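# Four robot arms build a crossed stack of cartons

## Task

Make a stack out of the four empty cartons at the centre of the table. The bottom layer is two cartons lying next to each other. The top layer is the other two, laid crosswise over the bottom pair. No carton may be crushed.

## Robot and tools

ROBOTS. Four identical i2rt Big YAM arms, arm1, arm2, arm3 and arm4, work on one table. Each has six revolute joints, a two-finger gripper and a wrist camera (armN_cam_wrist). The hand reaches roughly 1.0 m from the joint1 axis. Each foot (base_link) faces along its own +x. Foot positions in metres with quaternions (w,x,y,z): arm1 (0.616, -0.593, 0.915), (0.394, 0, 0, 0.919); arm2 (0.630, 0.561, 0.990), (0.371, -0.004, 0.001, -0.929); arm3 (-0.613, 0.528, 0.902), (0.899, 0.003, -0.001, -0.437); arm4 (-0.533, -0.636, 0.954), (0.880, 0, -0.001, 0.475). So the arms sit near the four table corners. Room cameras cam_a, cam_b, cam_near_a and cam_near_b are fixed and belong to no robot.

FRAME. Every pose uses one scene frame in metres, with the origin on the floor and +z up. 'hand' is the point between the finger pads, about 1 cm inside the fingertips. The fingers point along the hand's +z and close along its y. Quaternions are ordered qw, qx, qy, qz. 'hand_target' is the hand pose that the currently held joint targets would give. Printed hand positions can be off, more so at long reach.

JOINTS (absolute, radians): joint1_rad -2.879..2.879 (turns the arm about its foot; positive is counter-clockwise from above; at 0 it points along the foot's +x). joint2_rad 0..3.141 (shoulder; at 0 the upper arm points back; larger values raise it, then swing it forward). joint3_rad 0..3.019 (elbow; at 0 it is folded; larger opens it). joint4_rad -1.692..1.57 (hand pitch; positive tilts the fingers up). joint5_rad -1.57..1.57 (sideways swing; positive is to the arm's right). joint6_rad -2.094..2.094 (roll; positive is clockwise seen from behind). gripper_m 0..0.093 is the fingertip gap in metres. Each pad pushes with roughly 50 to 64 N.

move. It has one optional object per robot, keyed arm1..arm4, plus 'cameras'. A robot left out keeps its previous command. Inside a robot's object:
- 'joints': a dict of absolute targets keyed by joint name (units as above).
- 'min_time_s': 0.1..8 s, the shortest time its joint motions may take.
- 'target': one list of 7 numbers [x, y, z, qw, qx, qy, qz]. It is an absolute hand pose in the scene frame. The hand travels in a straight line to it from its current hand_target. With 'target', 'joints' may hold only gripper_m; anything else is refused.
- 'speed': the path's top speed, 0.002..0.5 m/s (default 0.25). Rotation is capped at twice that value in rad/s. It is allowed only together with 'target'.
All motions in one call start together. All hand paths in one call finish together, paced by the slowest. A path lasts 0.5 to 10 s and a whole action at most 15 s. Each step clips the commanded pose to within 100 mm and 20 degrees of the measured hand. Expect the hand to lag, drift and end a centimetre or more off. Paths do not avoid objects or other arms. 'cameras' is a list of camera names or ['all']. Unknown keys make the call invalid; out-of-range values get it refused. A refused call cancels the rest of that reply's move, wait and finished_scene calls. A move with no action returns the full state, all images and the scene number.

wait: 'seconds' 0..10, plus optional 'cameras'. Nothing new is commanded. zoom_image: 'camera' and 'region' [x0, y0, x1, y1] in that camera's pixels, with the origin at top-left and at most 504 by 504. It works only on cameras in the latest images. read_manual: 'section' (only 'licences'). finished_scene: 'scene' is the current scene number. It ends the scene for good, so call nothing after it in the same reply.

RESULTS. Per robot you get joint_positions, Joint velocities (rad/s, gripper in m/s; 'within noise' means still), joint torques in N m (offset and noisy; numbers 3 and 4 wrap at ±28), hand and hand_target. joint_status and hand_status give outcomes:
- done: the motion finished.
- off_target: the joint stopped short and may still be pushing.
- time_out: the joint could not finish in time and now holds a nearby target; on_its_own lists joints still heading there. Send a joint its reported position to relax it.
- not_followed: a safety check withheld the target. 'joint command not followed' or 'pose unreachable' appears in the text.
- limit_stop_at_motor_heat: resend the target after the heat stop.
The 'move' line summarises each commanded robot, e.g. 'arm1 done; arm2 time_out'. Robots under 'as last shown' were not commanded, and their unchanged lines repeat old values. 'pictures' gives the image order. Images can lag the state slightly. MOTOR HOT warns of heating; OVER-TEMPERATURE FAULT means that arm went limp for 30 to 60 s or longer.

GRIPPING. Shut on nothing, gripper_m reads 0.000 to 0.003. In free air it reads up to 0.003 wider than the real gap. The grip is light just under the gap read at first contact. About 5 mm below it, full force applies, and a hollow carton will be crushed. So close only slightly below the contact width. To release, command a gap clearly wider than the reading.

CAMERAS. Calibration data (K, distortion, T_world_to_cam) is given per camera. Fixed cameras may have shifted by up to about 2.3 degrees and 9 mm. Wrist camera poses come from joint readings and can be worse.

AVOID. Arms touching each other. A hard press, including one gripper closing on another's fingers, fails the scene, and the clearance check may act too late. Knocking anything out of the work area, dropping or releasing a moving carton, and slamming into the table. Prolonged pushing, stretched holding or unreachable poses, which overheat motors. The arms never stop just because they touch something. Between calls each robot keeps its last command while the scene runs on. Loose items may occasionally be nudged by an outside push.

Each tool is called after "Call:" by a JSON object that holds its "fn" and its "kwargs".

## Session

Call:
{"fn": "move", "kwargs": {}}

Scene clock: 0.00 s.
Joint torques (N m): no reading
Heat: arm1: hottest joint1_rad 38 °C; arm2: hottest joint6_rad 37 °C; arm3: hottest joint1_rad 36 °C; arm4: hottest joint1_rad 42 °C.
Joint velocities: within noise
arm1.joint_positions: joint1_rad=+0.328 joint2_rad=+0.613 joint3_rad=+1.402 joint4_rad=-1.249 joint5_rad=-0.191 joint6_rad=-0.064 gripper_m=+0.09396
arm1.joint_status: not commanded
arm1.hand: x=+0.3884 y=-0.5100 z=+1.4810 quat_wxyz=(-0.063, +0.838, -0.127, -0.527) (m; scene frame)
arm1.hand_target: x=+0.3910 y=-0.5114 z=+1.4928 quat_wxyz=(-0.067, +0.831, -0.124, -0.538) (m; scene frame)
arm1.hand_status: not commanded
arm2.joint_positions: joint1_rad=+0.178 joint2_rad=+0.637 joint3_rad=+1.317 joint4_rad=-1.338 joint5_rad=+0.119 joint6_rad=+0.322 gripper_m=+0.09396
arm2.joint_status: not commanded
arm2.hand: x=+0.4686 y=+0.3728 z=+1.4915 quat_wxyz=(-0.216, -0.860, -0.247, +0.391) (m; scene frame)
arm2.hand_target: x=+0.4695 y=+0.3740 z=+1.5042 quat_wxyz=(-0.224, -0.854, -0.245, +0.401) (m; scene frame)
arm2.hand_status: not commanded
arm3.joint_positions: joint1_rad=-0.182 joint2_rad=+0.526 joint3_rad=+1.317 joint4_rad=-1.483 joint5_rad=-0.105 joint6_rad=-0.195 gripper_m=+0.09396
arm3.joint_status: not commanded
arm3.hand: x=-0.5119 y=+0.3684 z=+1.3946 quat_wxyz=(-0.369, -0.371, -0.825, +0.213) (m; scene frame)
arm3.hand_target: x=-0.5129 y=+0.3703 z=+1.4072 quat_wxyz=(-0.380, -0.368, -0.819, +0.222) (m; scene frame)
arm3.hand_status: not commanded
arm4.joint_positions: joint1_rad=+0.123 joint2_rad=+0.645 joint3_rad=+1.427 joint4_rad=-1.276 joint5_rad=-0.007 joint6_rad=-0.285 gripper_m=+0.09396
arm4.joint_status: not commanded
arm4.hand: x=-0.4240 y=-0.4131 z=+1.5181 quat_wxyz=(-0.469, +0.554, -0.655, -0.210) (m; scene frame)
arm4.hand_target: x=-0.4253 y=-0.4158 z=+1.5272 quat_wxyz=(-0.477, +0.551, -0.651, -0.213) (m; scene frame)
arm4.hand_status: not commanded
pictures: arm1_cam_wrist, arm2_cam_wrist, arm3_cam_wrist, arm4_cam_wrist, cam_a, cam_b, cam_near_a, cam_near_b
camera_calibration:
arm1_cam_wrist: T_world_to_cam=[[0.269501, 0.96282, -0.0186432, 0.413525], [0.840259, -0.244565, -0.483893, 0.269023], [-0.470461, 0.114744, -0.874929, 1.66139], [0, 0, 0, 1]] pos_world=[0.444122, -0.522991, 1.59148]
arm2_cam_wrist: T_world_to_cam=[[-0.595357, 0.783328, -0.178739, 0.254131], [0.792348, 0.535538, -0.292204, -0.130137], [-0.13317, -0.315589, -0.939505, 1.70654], [0, 0, 0, 1]] pos_world=[0.481673, 0.409192, 1.6107]
arm3_cam_wrist: T_world_to_cam=[[-0.766993, -0.636362, 0.0822444, -0.273324], [-0.632108, 0.727321, -0.267288, -0.214407], [0.110274, -0.256995, -0.960101, 1.6129], [0, 0, 0, 1]] pos_world=[-0.523027, 0.396518, 1.51372]
arm4_cam_wrist: T_world_to_cam=[[0.923272, -0.289782, 0.252181, -0.114035], [-0.167938, -0.894892, -0.413479, 0.190402], [0.345494, 0.339403, -0.874894, 1.7375], [0, 0, 0, 1]] pos_world=[-0.463035, -0.452369, 1.62761]

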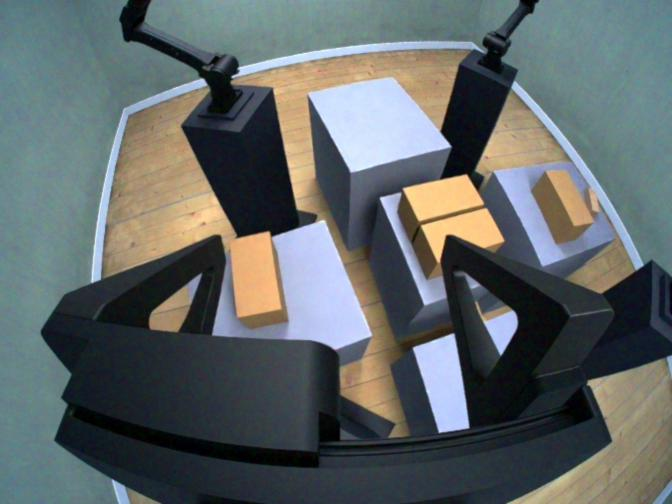

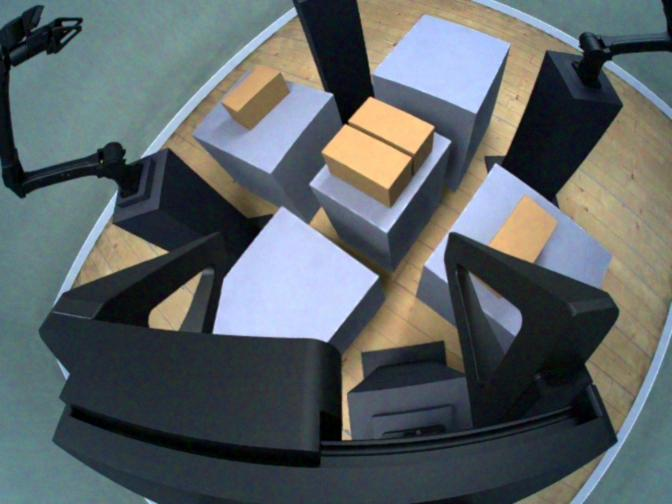

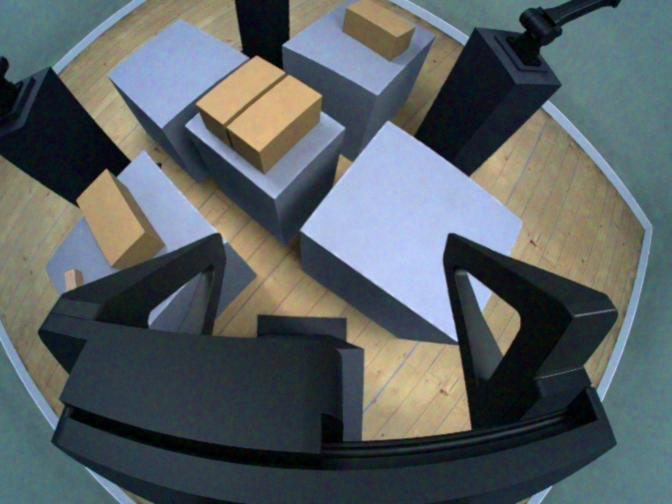

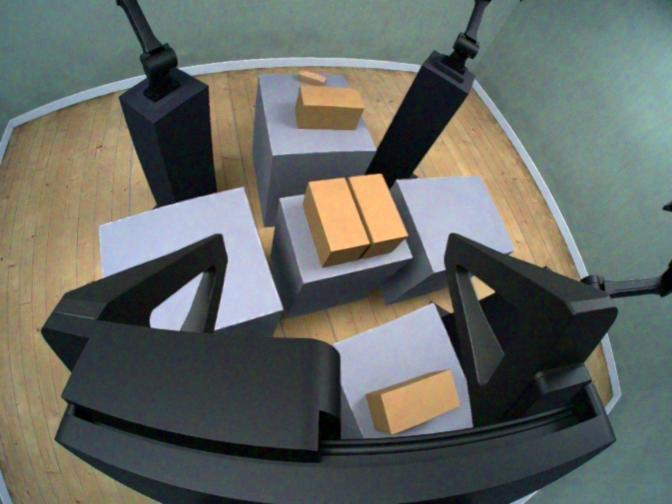

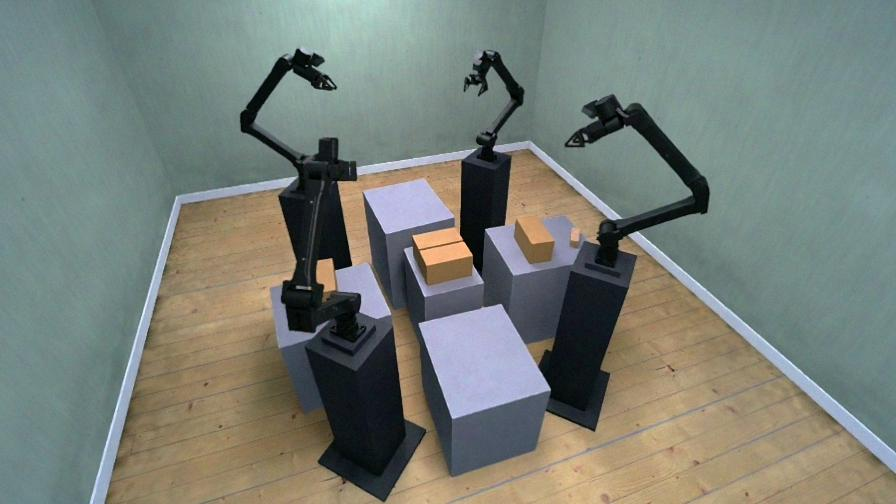

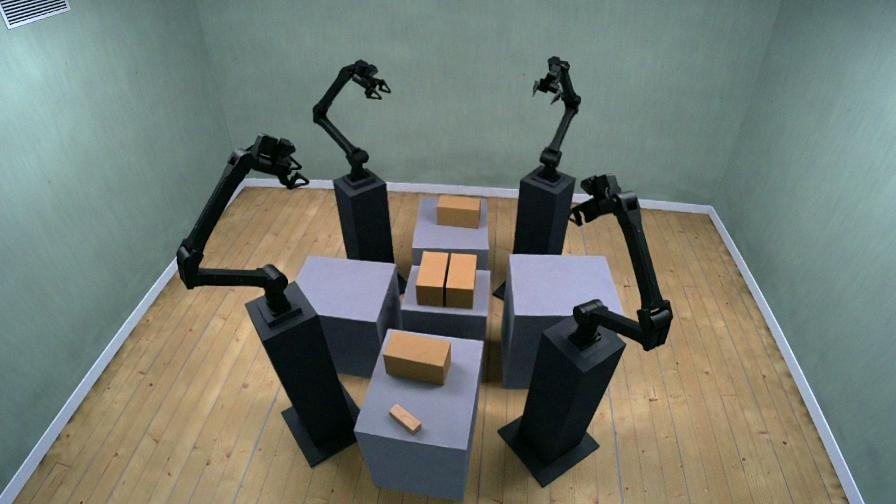

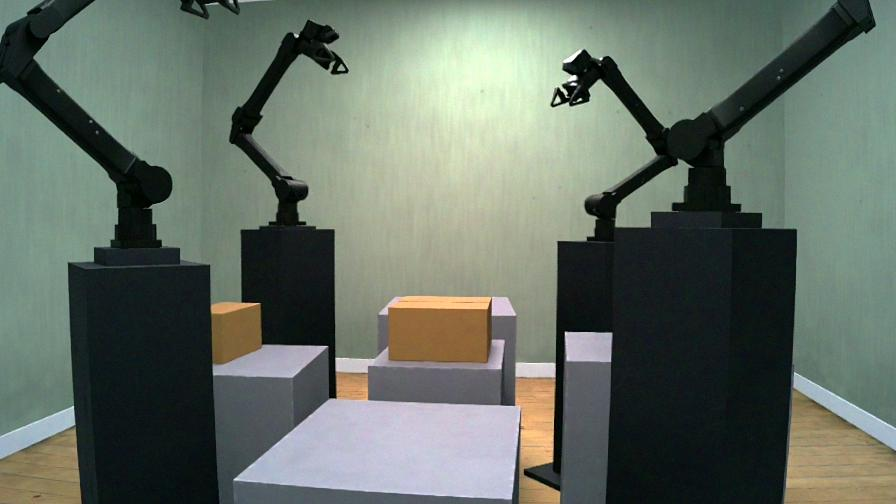

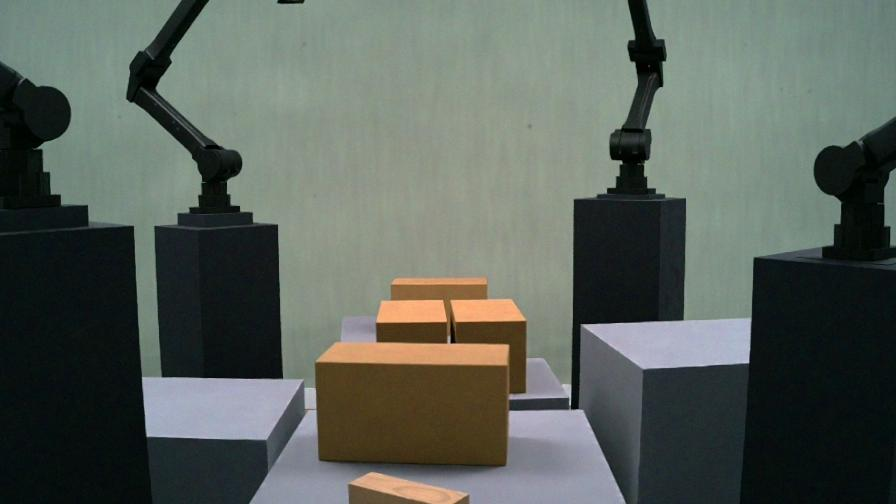

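Call:
{"fn": "zoom_image", "kwargs": {"camera": "cam_b", "region": [360, 180, 520, 440]}}

Call:
{"fn": "zoom_image", "kwargs": {"camera": "cam_a", "region": [280, 200, 600, 350]}}

Call:
{"fn": "zoom_image", "kwargs": {"camera": "cam_near_b", "region": [300, 250, 600, 504]}}

Call:
{"fn": "zoom_image", "kwargs": {"camera": "arm4_cam_wrist", "region": [250, 60, 500, 450]}}

Call:
{"fn": "zoom_image", "kwargs": {"camera": "cam_near_a", "region": [200, 270, 620, 420]}}

Scaled by 1.938 from the camera's 896x504 image, which has a finer 1280x720 frame.

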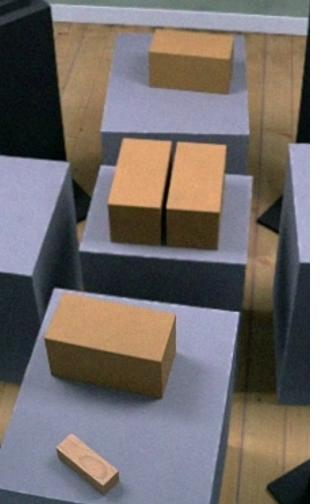

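Scaled by 1.575 from the camera's 896x504 image, which has a finer 1280x720 frame.

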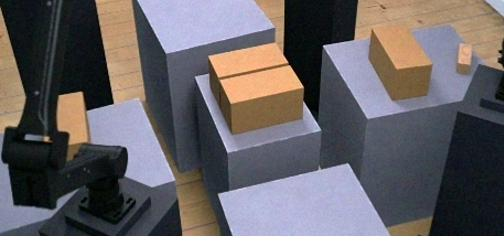

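Scaled by 1.680 from the camera's 896x504 image, which has a finer 1280x720 frame.

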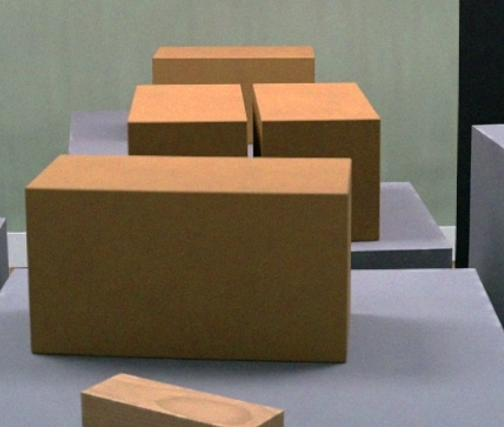

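Scaled by 1.292 from the camera's 672x504 image, which has a finer 960x720 frame.

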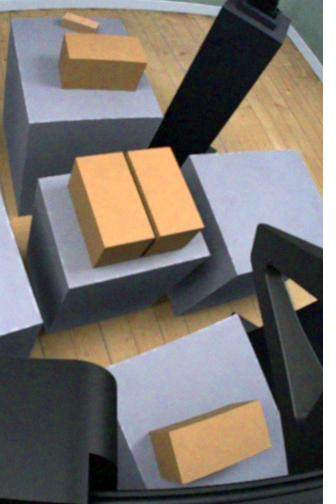

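Scaled by 1.200 from the camera's 896x504 image, which has a finer 1280x720 frame.

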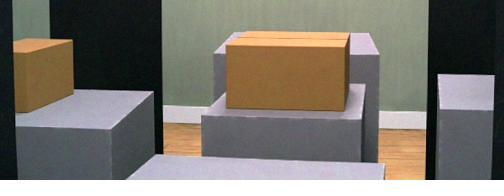

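Call:
{"fn": "move", "kwargs": {"arm1": {"target":[0.31,-0.52,0.92,0,0.924,0,-0.383],"speed":0.4,"joints":{"gripper_m":0.06}}, "arm2": {"target":[0.31,0.59,0.90,0,0.924,0,-0.383],"speed":0.4,"joints":{"gripper_m":0.06}}, "arm3": {"target":[-0.26,0.59,0.90,0.383,0,0.924,0],"speed":0.4,"joints":{"gripper_m":0.06}}, "arm4": {"target":[-0.29,-0.52,0.92,0.383,0,0.924,0],"speed":0.4,"joints":{"gripper_m":0.06}}, "cameras": ["all"]}}

Scene clock: 19.67 s.
Joint torques (N m): arm1=[1.2 -1.49 6.67 2.02 0.01 0.16] | arm2=[1.79 1.38 13.12 1.24 -0.04 0.02] | arm3=[-0.79 -5.25 6.87 1.96 0.07 0.05] | arm4=[-1.03 -2.55 6.58 1.57 0.33 -0.27]
Heat: arm1: hottest joint1_rad 38 °C; arm2: hottest joint1_rad 36 °C; arm3: hottest joint1_rad 36 °C; arm4: hottest joint1_rad 42 °C.
move: arm1 off_target; arm2 not_followed; arm3 off_target; arm4 off_target
Joint velocities: within noise
arm1.joint_positions: joint1_rad=+0.417 joint2_rad=+1.173 joint3_rad=+0.143 joint4_rad=+0.172 joint5_rad=-0.267 joint6_rad=-0.280 gripper_m=+0.06009
arm1.joint_status: all done
arm1.hand: x=+0.3281 y=-0.5228 z=+0.9103 quat_wxyz=(+0.004, +0.930, -0.006, -0.367) (m; scene frame)
arm1.hand_target: x=+0.3109 y=-0.5203 z=+0.9209 quat_wxyz=(+0.000, +0.924, +0.000, -0.383) (m; scene frame)
arm1.hand_status: off_target (0.021 m and 2.1 deg from the pose sent, 0.566 m and 25.2 deg at the start)
arm2.joint_positions: joint1_rad=-0.786 joint2_rad=+0.431 joint3_rad=+0.059 joint4_rad=-0.475 joint5_rad=-0.107 joint6_rad=-0.048 gripper_m=+0.06009
arm2.joint_status: all done
arm2.on_its_own: joint1_rad is held at -0.776, not at its first target +0.178; joint2_rad is held at +0.420, not at its first target +0.637; joint3_rad is held at +0.096, not at its first target +1.341; joint4_rad is held at -0.486, not at its first target -1.333; joint5_rad is held at -0.106, not at its first target +0.119; joint6_rad is held at -0.040, not at its first target +0.322
arm2.hand: x=+0.4038 y=+0.5494 z=+1.0187 quat_wxyz=(-0.037, -0.932, -0.029, +0.359) (m; scene frame)
arm2.hand_target: x=+0.3937 y=+0.5471 z=+1.0385 quat_wxyz=(-0.040, -0.925, -0.031, +0.376) (m; scene frame)
arm2.hand_status: not_followed (0.157 m and 6.1 deg from the pose sent, 0.650 m and 38.5 deg at the start; pose on its path clipped on 63 of 109 steps; a joint's target at an end of its range on 61 of 109 steps)
arm3.joint_positions: joint1_rad=+1.186 joint2_rad=+1.365 joint3_rad=+0.239 joint4_rad=+0.280 joint5_rad=+0.194 joint6_rad=+0.196 gripper_m=+0.06008
arm3.joint_status: all done
arm3.hand: x=-0.2797 y=+0.5888 z=+0.8898 quat_wxyz=(-0.365, +0.004, -0.931, +0.003) (m; scene frame)
arm3.hand_target: x=-0.2608 y=+0.5898 z=+0.9007 quat_wxyz=(-0.383, +0.000, -0.924, +0.000) (m; scene frame)
arm3.hand_status: off_target (0.022 m and 2.3 deg from the pose sent, 0.598 m and 50.8 deg at the start; pose on its path clipped on 7 of 117 steps)
arm4.joint_positions: joint1_rad=-0.197 joint2_rad=+1.352 joint3_rad=+0.065 joint4_rad=+0.307 joint5_rad=+0.523 joint6_rad=+0.616 gripper_m=+0.06007
arm4.joint_status: all done
arm4.hand: x=-0.3032 y=-0.5280 z=+0.9156 quat_wxyz=(-0.375, +0.006, -0.927, +0.005) (m; scene frame)
arm4.hand_target: x=-0.2906 y=-0.5203 z=+0.9207 quat_wxyz=(-0.383, +0.000, -0.924, +0.000) (m; scene frame)
arm4.hand_status: off_target (0.016 m and 1.4 deg from the pose sent, 0.622 m and 76.6 deg at the start)
pictures: arm1_cam_wrist, arm2_cam_wrist, arm3_cam_wrist, arm4_cam_wrist, cam_a, cam_b, cam_near_a, cam_near_b
pose unreachable (arm2 arm): on one or more control steps of this call this arm could not follow its commanded pose, so it was not sent that pose on those steps. On the call's last step it was still not sent that pose. It may still have moved: this result reports where it is.
cause: moving toward the commanded pose would bring two parts of the arm too close to each other (its shoulder (the part past joint 1) and its forearm (the part past joint 3), 35 mm apart when it was first held).
camera_calibration:
arm1_cam_wrist: T_world_to_cam=[[-0.00355979, 0.999968, -0.0071168, 0.529931], [0.99046, 0.00254536, -0.13778, -0.194884], [-0.137757, -0.00753937, -0.990437, 1.06727], [0, 0, 0, 1]] pos_world=[0.341935, -0.521372, 1.03399]
arm2_cam_wrist: T_world_to_cam=[[-0.0818541, 0.995398, -0.0498185, -0.462496], [0.989258, 0.0750715, -0.125431, -0.307934], [-0.121113, -0.0595503, -0.990851, 1.21616], [0, 0, 0, 1]] pos_world=[0.414062, 0.555908, 1.14337]
arm3_cam_wrist: T_world_to_cam=[[0.0104888, -0.999874, 0.0119277, 0.580628], [-0.990034, -0.0120594, -0.14031, -0.140603], [0.140436, -0.0103372, -0.990036, 1.04918], [0, 0, 0, 1]] pos_world=[-0.292635, 0.589705, 1.01207]
arm4_cam_wrist: T_world_to_cam=[[0.0178216, -0.999649, 0.0195807, -0.543298], [-0.98847, -0.0205607, -0.150014, -0.169608], [0.150364, -0.0166814, -0.98849, 1.06445], [0, 0, 0, 1]] pos_world=[-0.318024, -0.528838, 1.03739]

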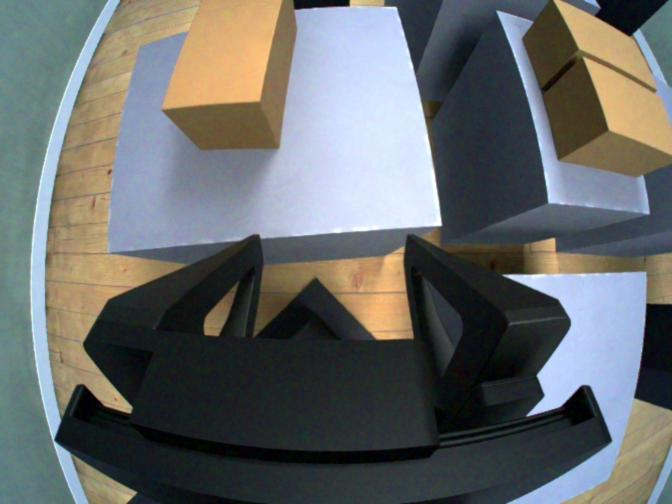

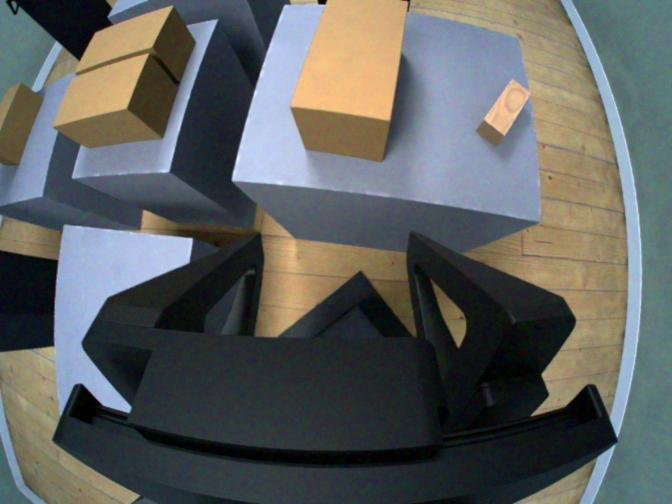

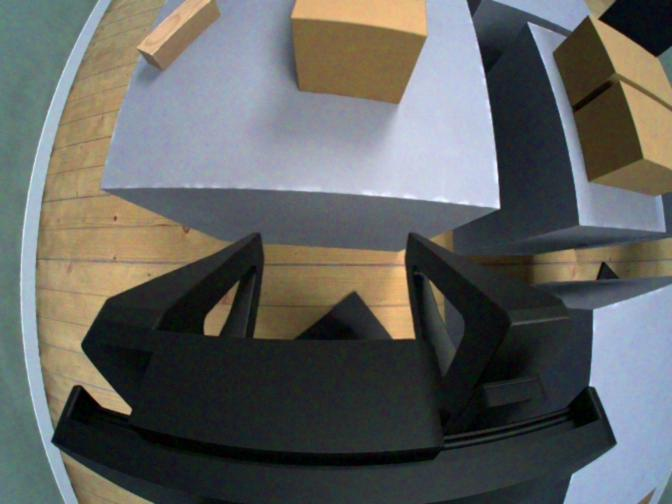

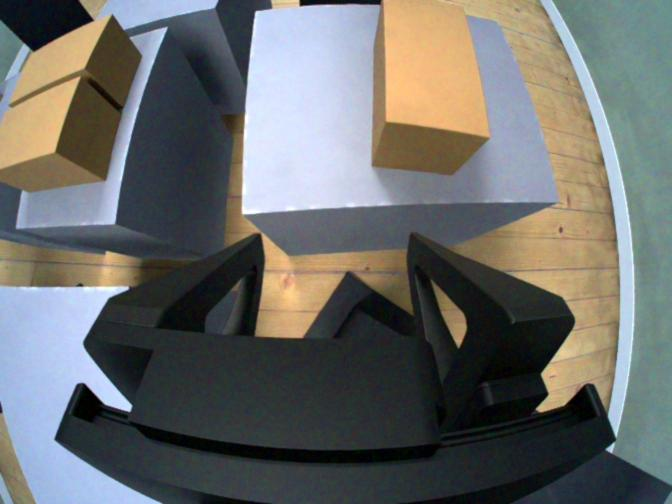

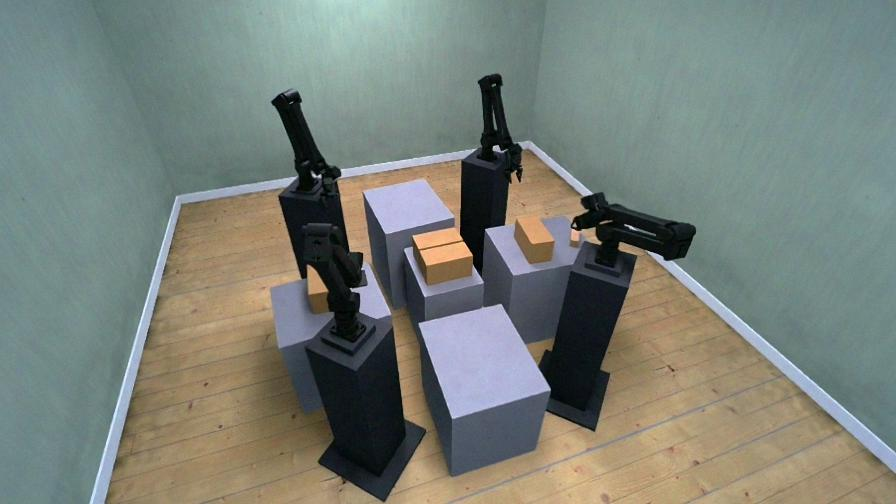

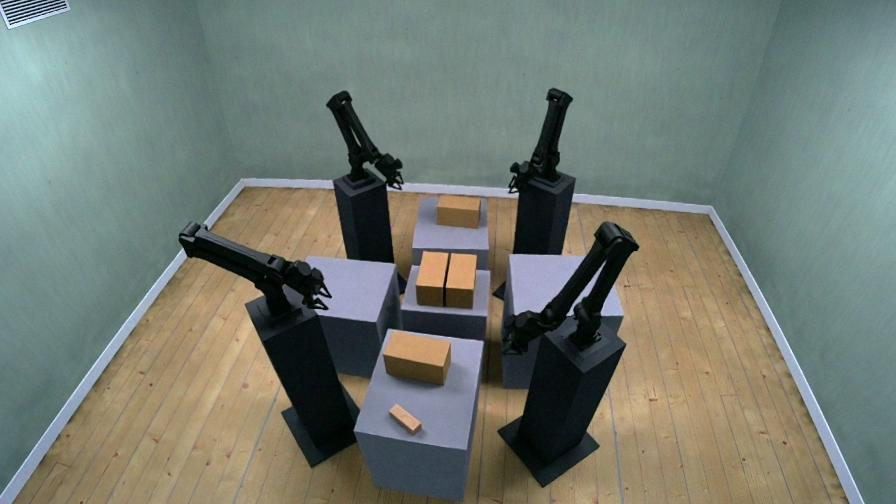

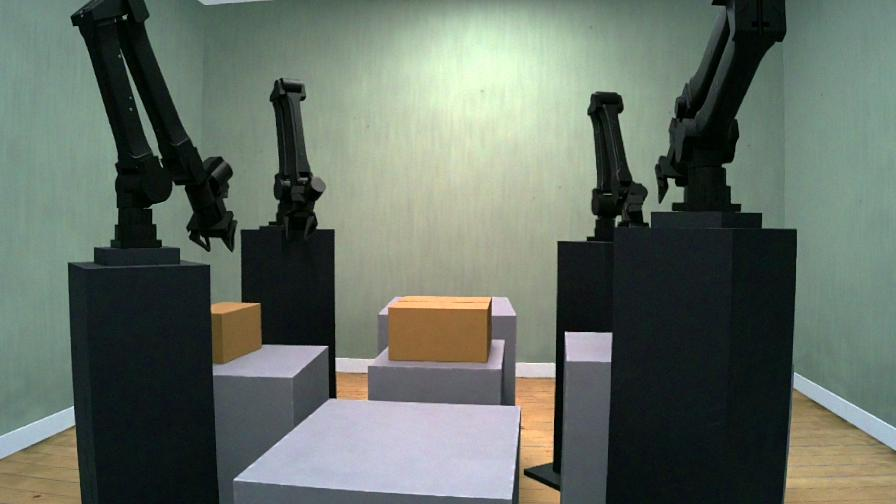

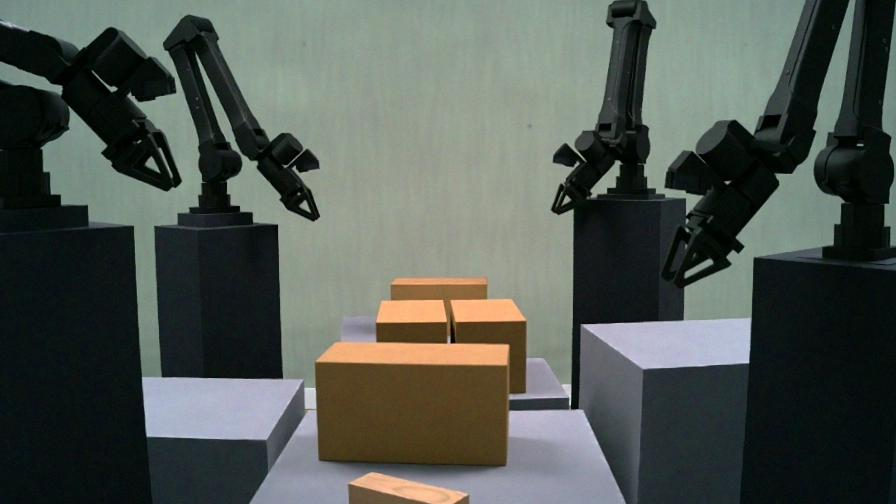

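Call:
{"fn": "move", "kwargs": {"arm1": {"target":[0.175,-0.685,0.675,-0.0117,0.953,-0.037,-0.301],"speed":0.25}, "arm2": {"target":[0.25,0.527,0.755,-0.0184,0.952,-0.058,-0.300],"speed":0.25}, "arm3": {"target":[-0.085,0.577,0.745,0.382,0.056,0.922,-0.023],"speed":0.25}, "arm4": {"target":[-0.18,-0.652,0.675,0.301,0.037,0.953,-0.012],"speed":0.25}, "cameras": ["all"]}}

Scene clock: 32.60 s.
Joint torques (N m): arm1=[0.79 -9.82 0.92 0.79 0.27 0.16] | arm2=[-0.09 -8.94 -0.4 2.35 -0.03 -0.12] | arm3=[-0.73 -13.39 3.59 1.72 0.37 0.19] | arm4=[-7.88 6.65 10.62 1.42 0.06 -0.26]
Heat: arm1: hottest joint1_rad 38 °C; arm2: hottest joint3_rad 37 °C; arm3: hottest joint1_rad 36 °C; arm4: hottest joint1_rad 42 °C.
move: arm1 off_target; arm2 done; arm3 off_target; arm4 off_target
Joint velocities: within noise
arm1.joint_positions: joint1_rad=+1.086 joint2_rad=+2.351 joint3_rad=+0.722 joint4_rad=+0.659 joint5_rad=+0.203 joint6_rad=+0.295 gripper_m=+0.06009
arm1.joint_status: not commanded
arm1.hand: x=+0.1703 y=-0.6819 z=+0.6841 quat_wxyz=(-0.010, +0.950, -0.039, -0.310) (m; scene frame)
arm1.hand_target: x=+0.1751 y=-0.6848 z=+0.6753 quat_wxyz=(-0.012, +0.953, -0.037, -0.301) (m; scene frame)
arm1.hand_status: off_target (0.011 m and 1.2 deg from the pose sent, 0.324 m and 9.0 deg at the start)
arm2.joint_positions: joint1_rad=-0.582 joint2_rad=+2.390 joint3_rad=+0.551 joint4_rad=+0.842 joint5_rad=+0.168 joint6_rad=+0.248 gripper_m=+0.06008
arm2.joint_status: not commanded
arm2.hand: x=+0.2517 y=+0.5237 z=+0.7581 quat_wxyz=(+0.018, -0.953, +0.058, +0.296) (m; scene frame)
arm2.hand_target: x=+0.2500 y=+0.5270 z=+0.7551 quat_wxyz=(+0.018, -0.952, +0.058, +0.300) (m; scene frame)
arm2.hand_status: done (0.005 m and 0.5 deg from the pose sent, 0.306 m and 13.8 deg at the start; pose on its path clipped on 63 of 108 steps; a joint's target at an end of its range on 16 of 108 steps)
arm3.joint_positions: joint1_rad=+1.074 joint2_rad=+2.194 joint3_rad=+0.768 joint4_rad=+0.597 joint5_rad=+0.194 joint6_rad=+0.191 gripper_m=+0.06008
arm3.joint_status: not commanded
arm3.hand: x=-0.0955 y=+0.5824 z=+0.7438 quat_wxyz=(-0.373, -0.046, -0.926, +0.022) (m; scene frame)
arm3.hand_target: x=-0.0854 y=+0.5770 z=+0.7451 quat_wxyz=(-0.382, -0.056, -0.922, +0.023) (m; scene frame)
arm3.hand_status: off_target (0.012 m and 1.6 deg from the pose sent, 0.243 m and 7.6 deg at the start)
arm4.joint_positions: joint1_rad=-0.864 joint2_rad=+2.316 joint3_rad=+0.312 joint4_rad=+1.083 joint5_rad=+0.057 joint6_rad=+0.083 gripper_m=+0.06006
arm4.joint_status: not commanded
arm4.hand: x=-0.2152 y=-0.6062 z=+0.7729 quat_wxyz=(-0.321, +0.011, -0.947, -0.007) (m; scene frame)
arm4.hand_target: x=-0.2013 y=-0.6421 z=+0.7061 quat_wxyz=(-0.296, -0.038, -0.954, +0.013) (m; scene frame)
arm4.hand_status: off_target (0.114 m and 6.4 deg from the pose sent, 0.297 m and 10.3 deg at the start; pose on its path clipped on 63 of 102 steps)
pictures: arm1_cam_wrist, arm2_cam_wrist, arm3_cam_wrist, arm4_cam_wrist, cam_a, cam_b, cam_near_a, cam_near_b
led back after a hold (arm2 arm): the arm was led back toward your command in small steps, so it may still be short of it.
pose unreachable (arm2 arm): on one or more control steps of this call this arm could not follow its commanded pose, so it was not sent that pose on those steps. It may still have moved: this result reports where it is.
cause: moving toward the commanded pose would bring two parts of the arm too close to each other (its shoulder (the part past joint 1) and its forearm (the part past joint 3), 16 mm apart when it was first held).
camera_calibration:
arm1_cam_wrist: T_world_to_cam=[[0.0680965, 0.997675, -0.00280126, 0.670168], [0.997536, -0.0681341, -0.0167402, -0.201407], [-0.0168921, -0.00165441, -0.999856, 0.810204], [0, 0, 0, 1]] pos_world=[0.168961, -0.680992, 0.808593]
arm2_cam_wrist: T_world_to_cam=[[0.119169, 0.992874, -0.000677559, -0.548891], [0.992836, -0.119159, 0.00883212, -0.189086], [0.00868845, -0.00172522, -0.999961, 0.88201], [0, 0, 0, 1]] pos_world=[0.245479, 0.52397, 0.883273]
arm3_cam_wrist: T_world_to_cam=[[-0.0981078, -0.995123, 0.010282, 0.562068], [-0.982832, 0.0952635, -0.158007, -0.0274841], [0.156257, -0.0256072, -0.987384, 0.887062], [0, 0, 0, 1]] pos_world=[-0.110479, 0.58466, 0.865749]
arm4_cam_wrist: T_world_to_cam=[[0.0366614, -0.999324, -0.00270341, -0.598852], [-0.998692, -0.0365414, -0.0357719, -0.205739], [0.035649, 0.00401132, -0.999356, 0.905161], [0, 0, 0, 1]] pos_world=[-0.215784, -0.609596, 0.8956]

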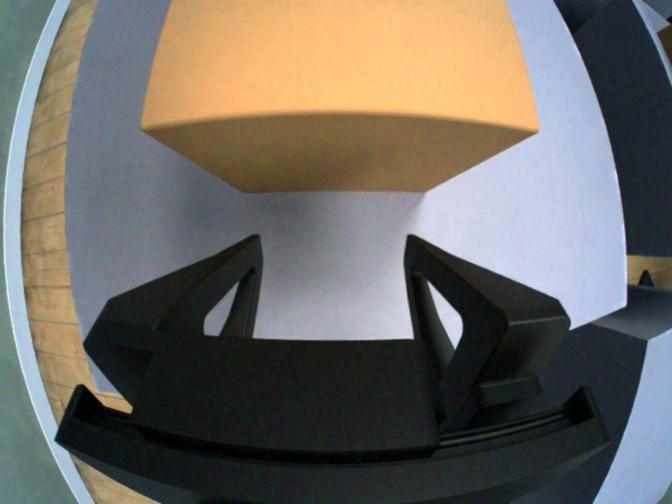

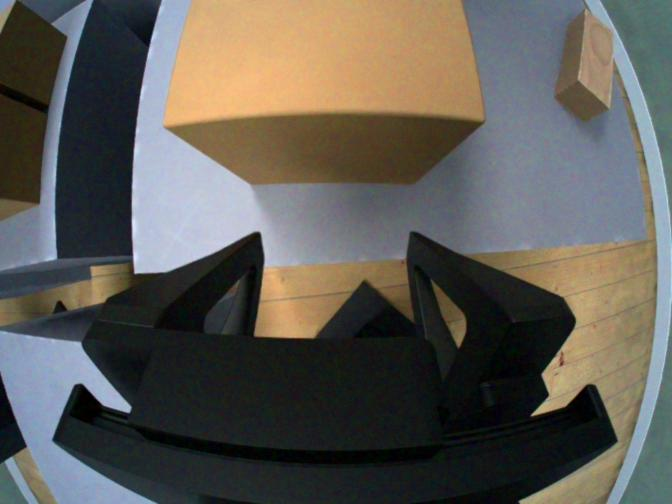

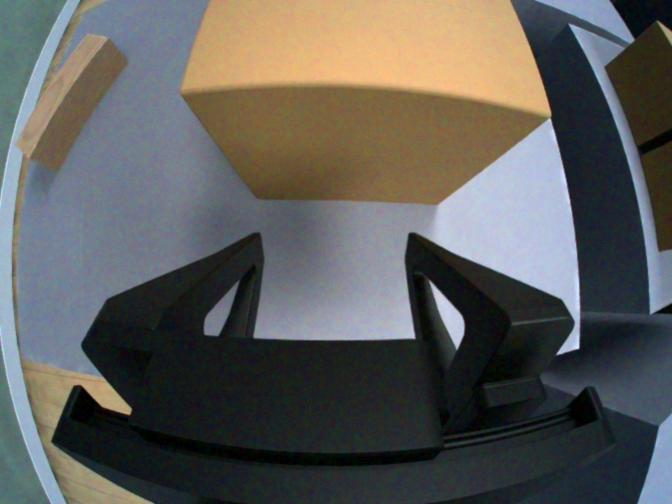

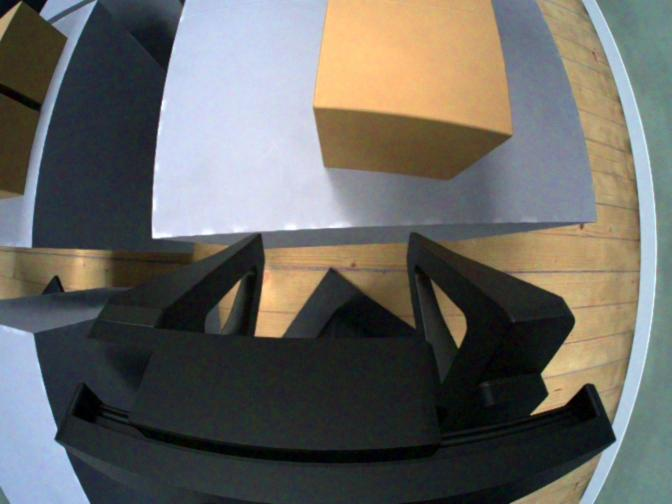

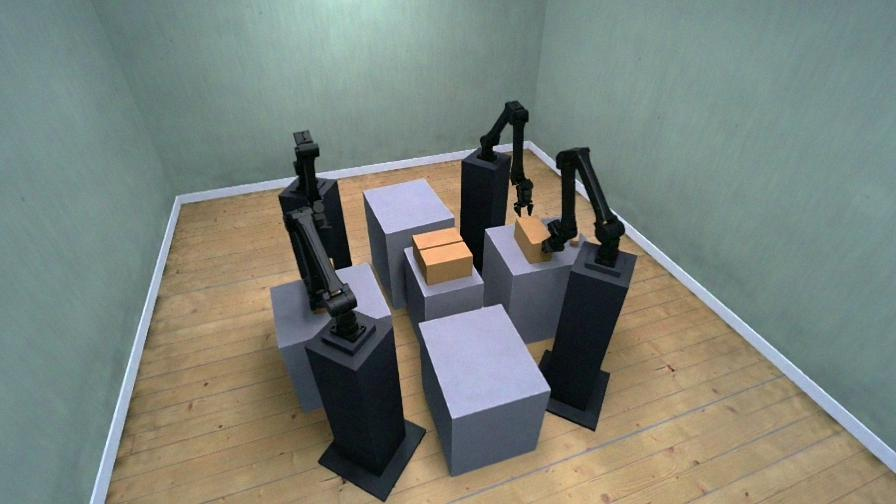

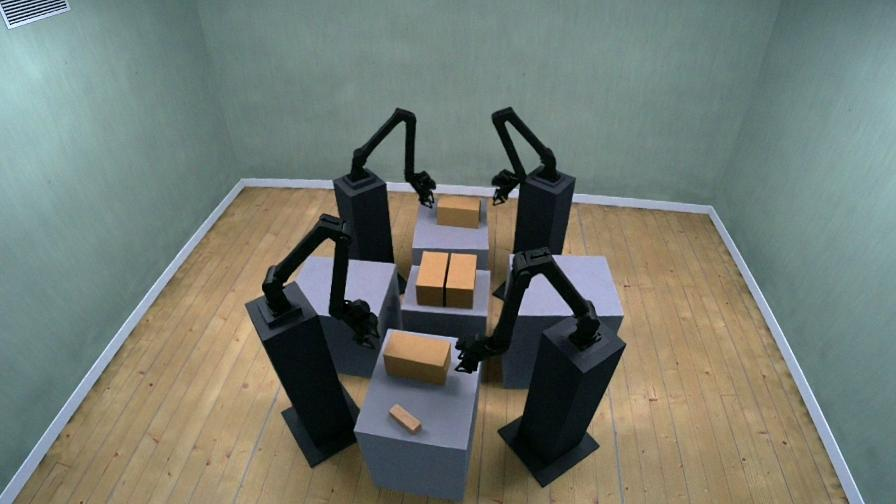

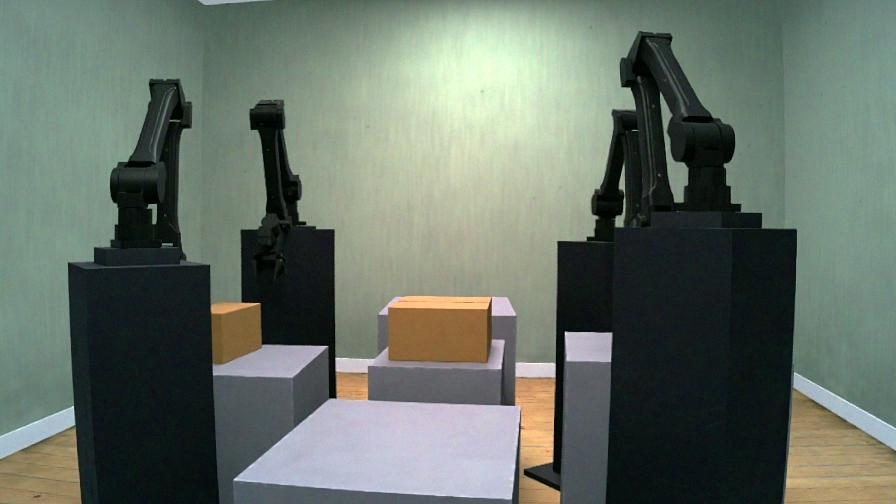

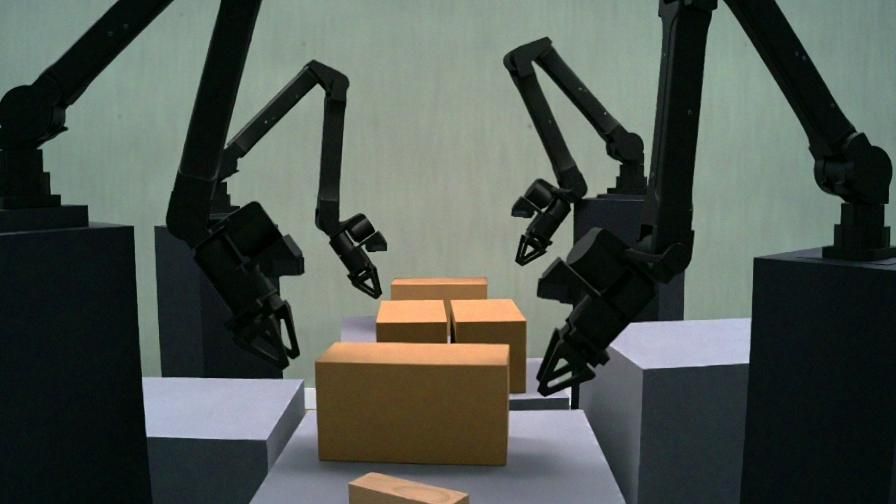

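Call:
{"fn": "move", "kwargs": {"arm2": {"target":[0.193,0.534,0.730,-0.0184,0.952,-0.058,-0.300],"speed":0.1}, "arm3": {"target":[-0.028,0.557,0.732,0.382,0.056,0.922,-0.023],"speed":0.1}, "arm4": {"target":[-0.180,-0.658,0.672,0.301,0.037,0.953,-0.012],"speed":0.2}, "cameras": ["arm2_cam_wrist","arm3_cam_wrist","arm4_cam_wrist","cam_near_b"]}}

Scene clock: 35.67 s.
Joint torques (N m): arm1=[0.85 -9.7 0.92 0.79 0.27 0.16] | arm2=[-0.67 -9.88 2.24 1.81 0.02 -0.14] | arm3=[-1.08 -15.09 5.89 1.33 0.11 0.05] | arm4=[-8.59 6.42 10.14 1.35 0.07 -0.25]
Heat: arm1: hottest joint1_rad 38 °C; arm2: hottest joint3_rad 37 °C; arm3: hottest joint1_rad 36 °C; arm4: hottest joint1_rad 42 °C.
move: arm2 off_target; arm3 off_target; arm4 off_target
Joint velocities: within noise
arm1: as last shown
arm2.joint_positions: joint1_rad=-0.627 joint2_rad=+2.445 joint3_rad=+0.697 joint4_rad=+0.748 joint5_rad=+0.140 joint6_rad=+0.210 gripper_m=+0.06008
arm2.joint_status: not commanded
arm2.hand: x=+0.2063 y=+0.5299 z=+0.7318 quat_wxyz=(+0.017, -0.955, +0.057, +0.292) (m; scene frame)
arm2.hand_target: x=+0.1933 y=+0.5342 z=+0.7304 quat_wxyz=(+0.019, -0.952, +0.058, +0.300) (m; scene frame)
arm2.hand_status: off_target (0.014 m and 1.0 deg from the pose sent, 0.066 m and 0.5 deg at the start)
arm3.joint_positions: joint1_rad=+1.017 joint2_rad=+2.269 joint3_rad=+0.905 joint4_rad=+0.521 joint5_rad=+0.157 joint6_rad=+0.160 gripper_m=+0.06007
arm3.joint_status: not commanded
arm3.hand: x=-0.0540 y=+0.5636 z=+0.7229 quat_wxyz=(-0.363, -0.051, -0.930, +0.022) (m; scene frame)
arm3.hand_target: x=-0.0290 y=+0.5567 z=+0.7332 quat_wxyz=(-0.382, -0.056, -0.922, +0.023) (m; scene frame)
arm3.hand_status: off_target (0.028 m and 2.5 deg from the pose sent, 0.073 m and 1.6 deg at the start)
arm4.joint_positions: joint1_rad=-0.865 joint2_rad=+2.316 joint3_rad=+0.312 joint4_rad=+1.085 joint5_rad=+0.051 joint6_rad=+0.075 gripper_m=+0.06006
arm4.joint_status: not commanded
arm4.hand: x=-0.2147 y=-0.6054 z=+0.7732 quat_wxyz=(-0.322, +0.015, -0.947, -0.009) (m; scene frame)
arm4.hand_target: x=-0.2028 y=-0.6444 z=+0.7074 quat_wxyz=(-0.296, -0.038, -0.954, +0.012) (m; scene frame)
arm4.hand_status: off_target (0.119 m and 6.9 deg from the pose sent, 0.119 m and 6.4 deg at the start; pose on its path clipped on 28 of 39 steps)
pictures: arm2_cam_wrist, arm3_cam_wrist, arm4_cam_wrist, cam_near_b
camera_calibration:
arm2_cam_wrist: T_world_to_cam=[[0.117236, 0.993103, -0.00170383, -0.548691], [0.992954, -0.117188, 0.0176099, -0.150603], [0.0172887, -0.00375633, -0.999843, 0.855292], [0, 0, 0, 1]] pos_world=[0.199081, 0.53047, 0.856876]
arm3_cam_wrist: T_world_to_cam=[[-0.107322, -0.994191, 0.00812967, 0.54821], [-0.985101, 0.105229, -0.136028, -0.0098832], [0.134382, -0.0226074, -0.990672, 0.858995], [0, 0, 0, 1]] pos_world=[-0.0663346, 0.565485, 0.845181]
arm4_cam_wrist: T_world_to_cam=[[0.0454746, -0.998961, -0.00283672, -0.59582], [-0.998246, -0.0453339, -0.0380799, -0.208759], [0.0379117, 0.00456341, -0.999271, 0.906299], [0, 0, 0, 1]] pos_world=[-0.215657, -0.608801, 0.895998]

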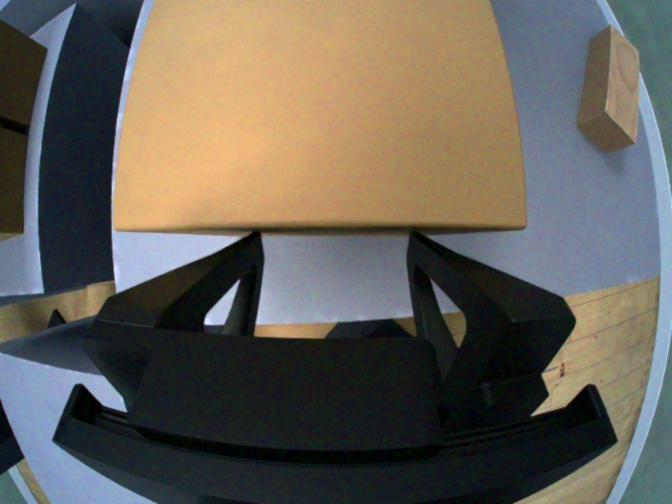

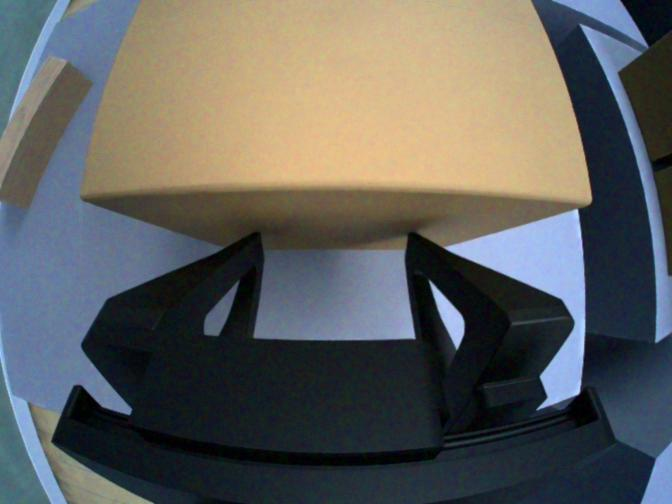

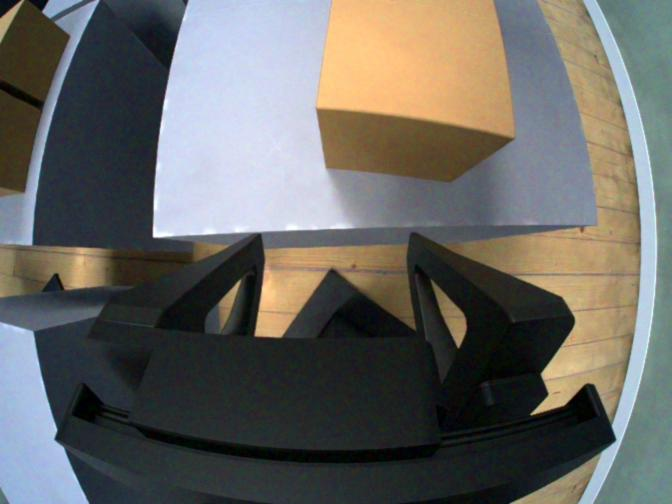

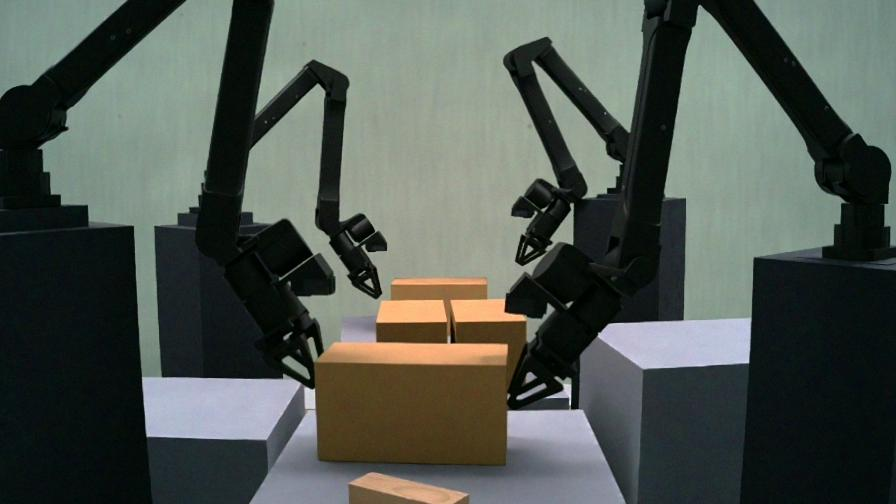

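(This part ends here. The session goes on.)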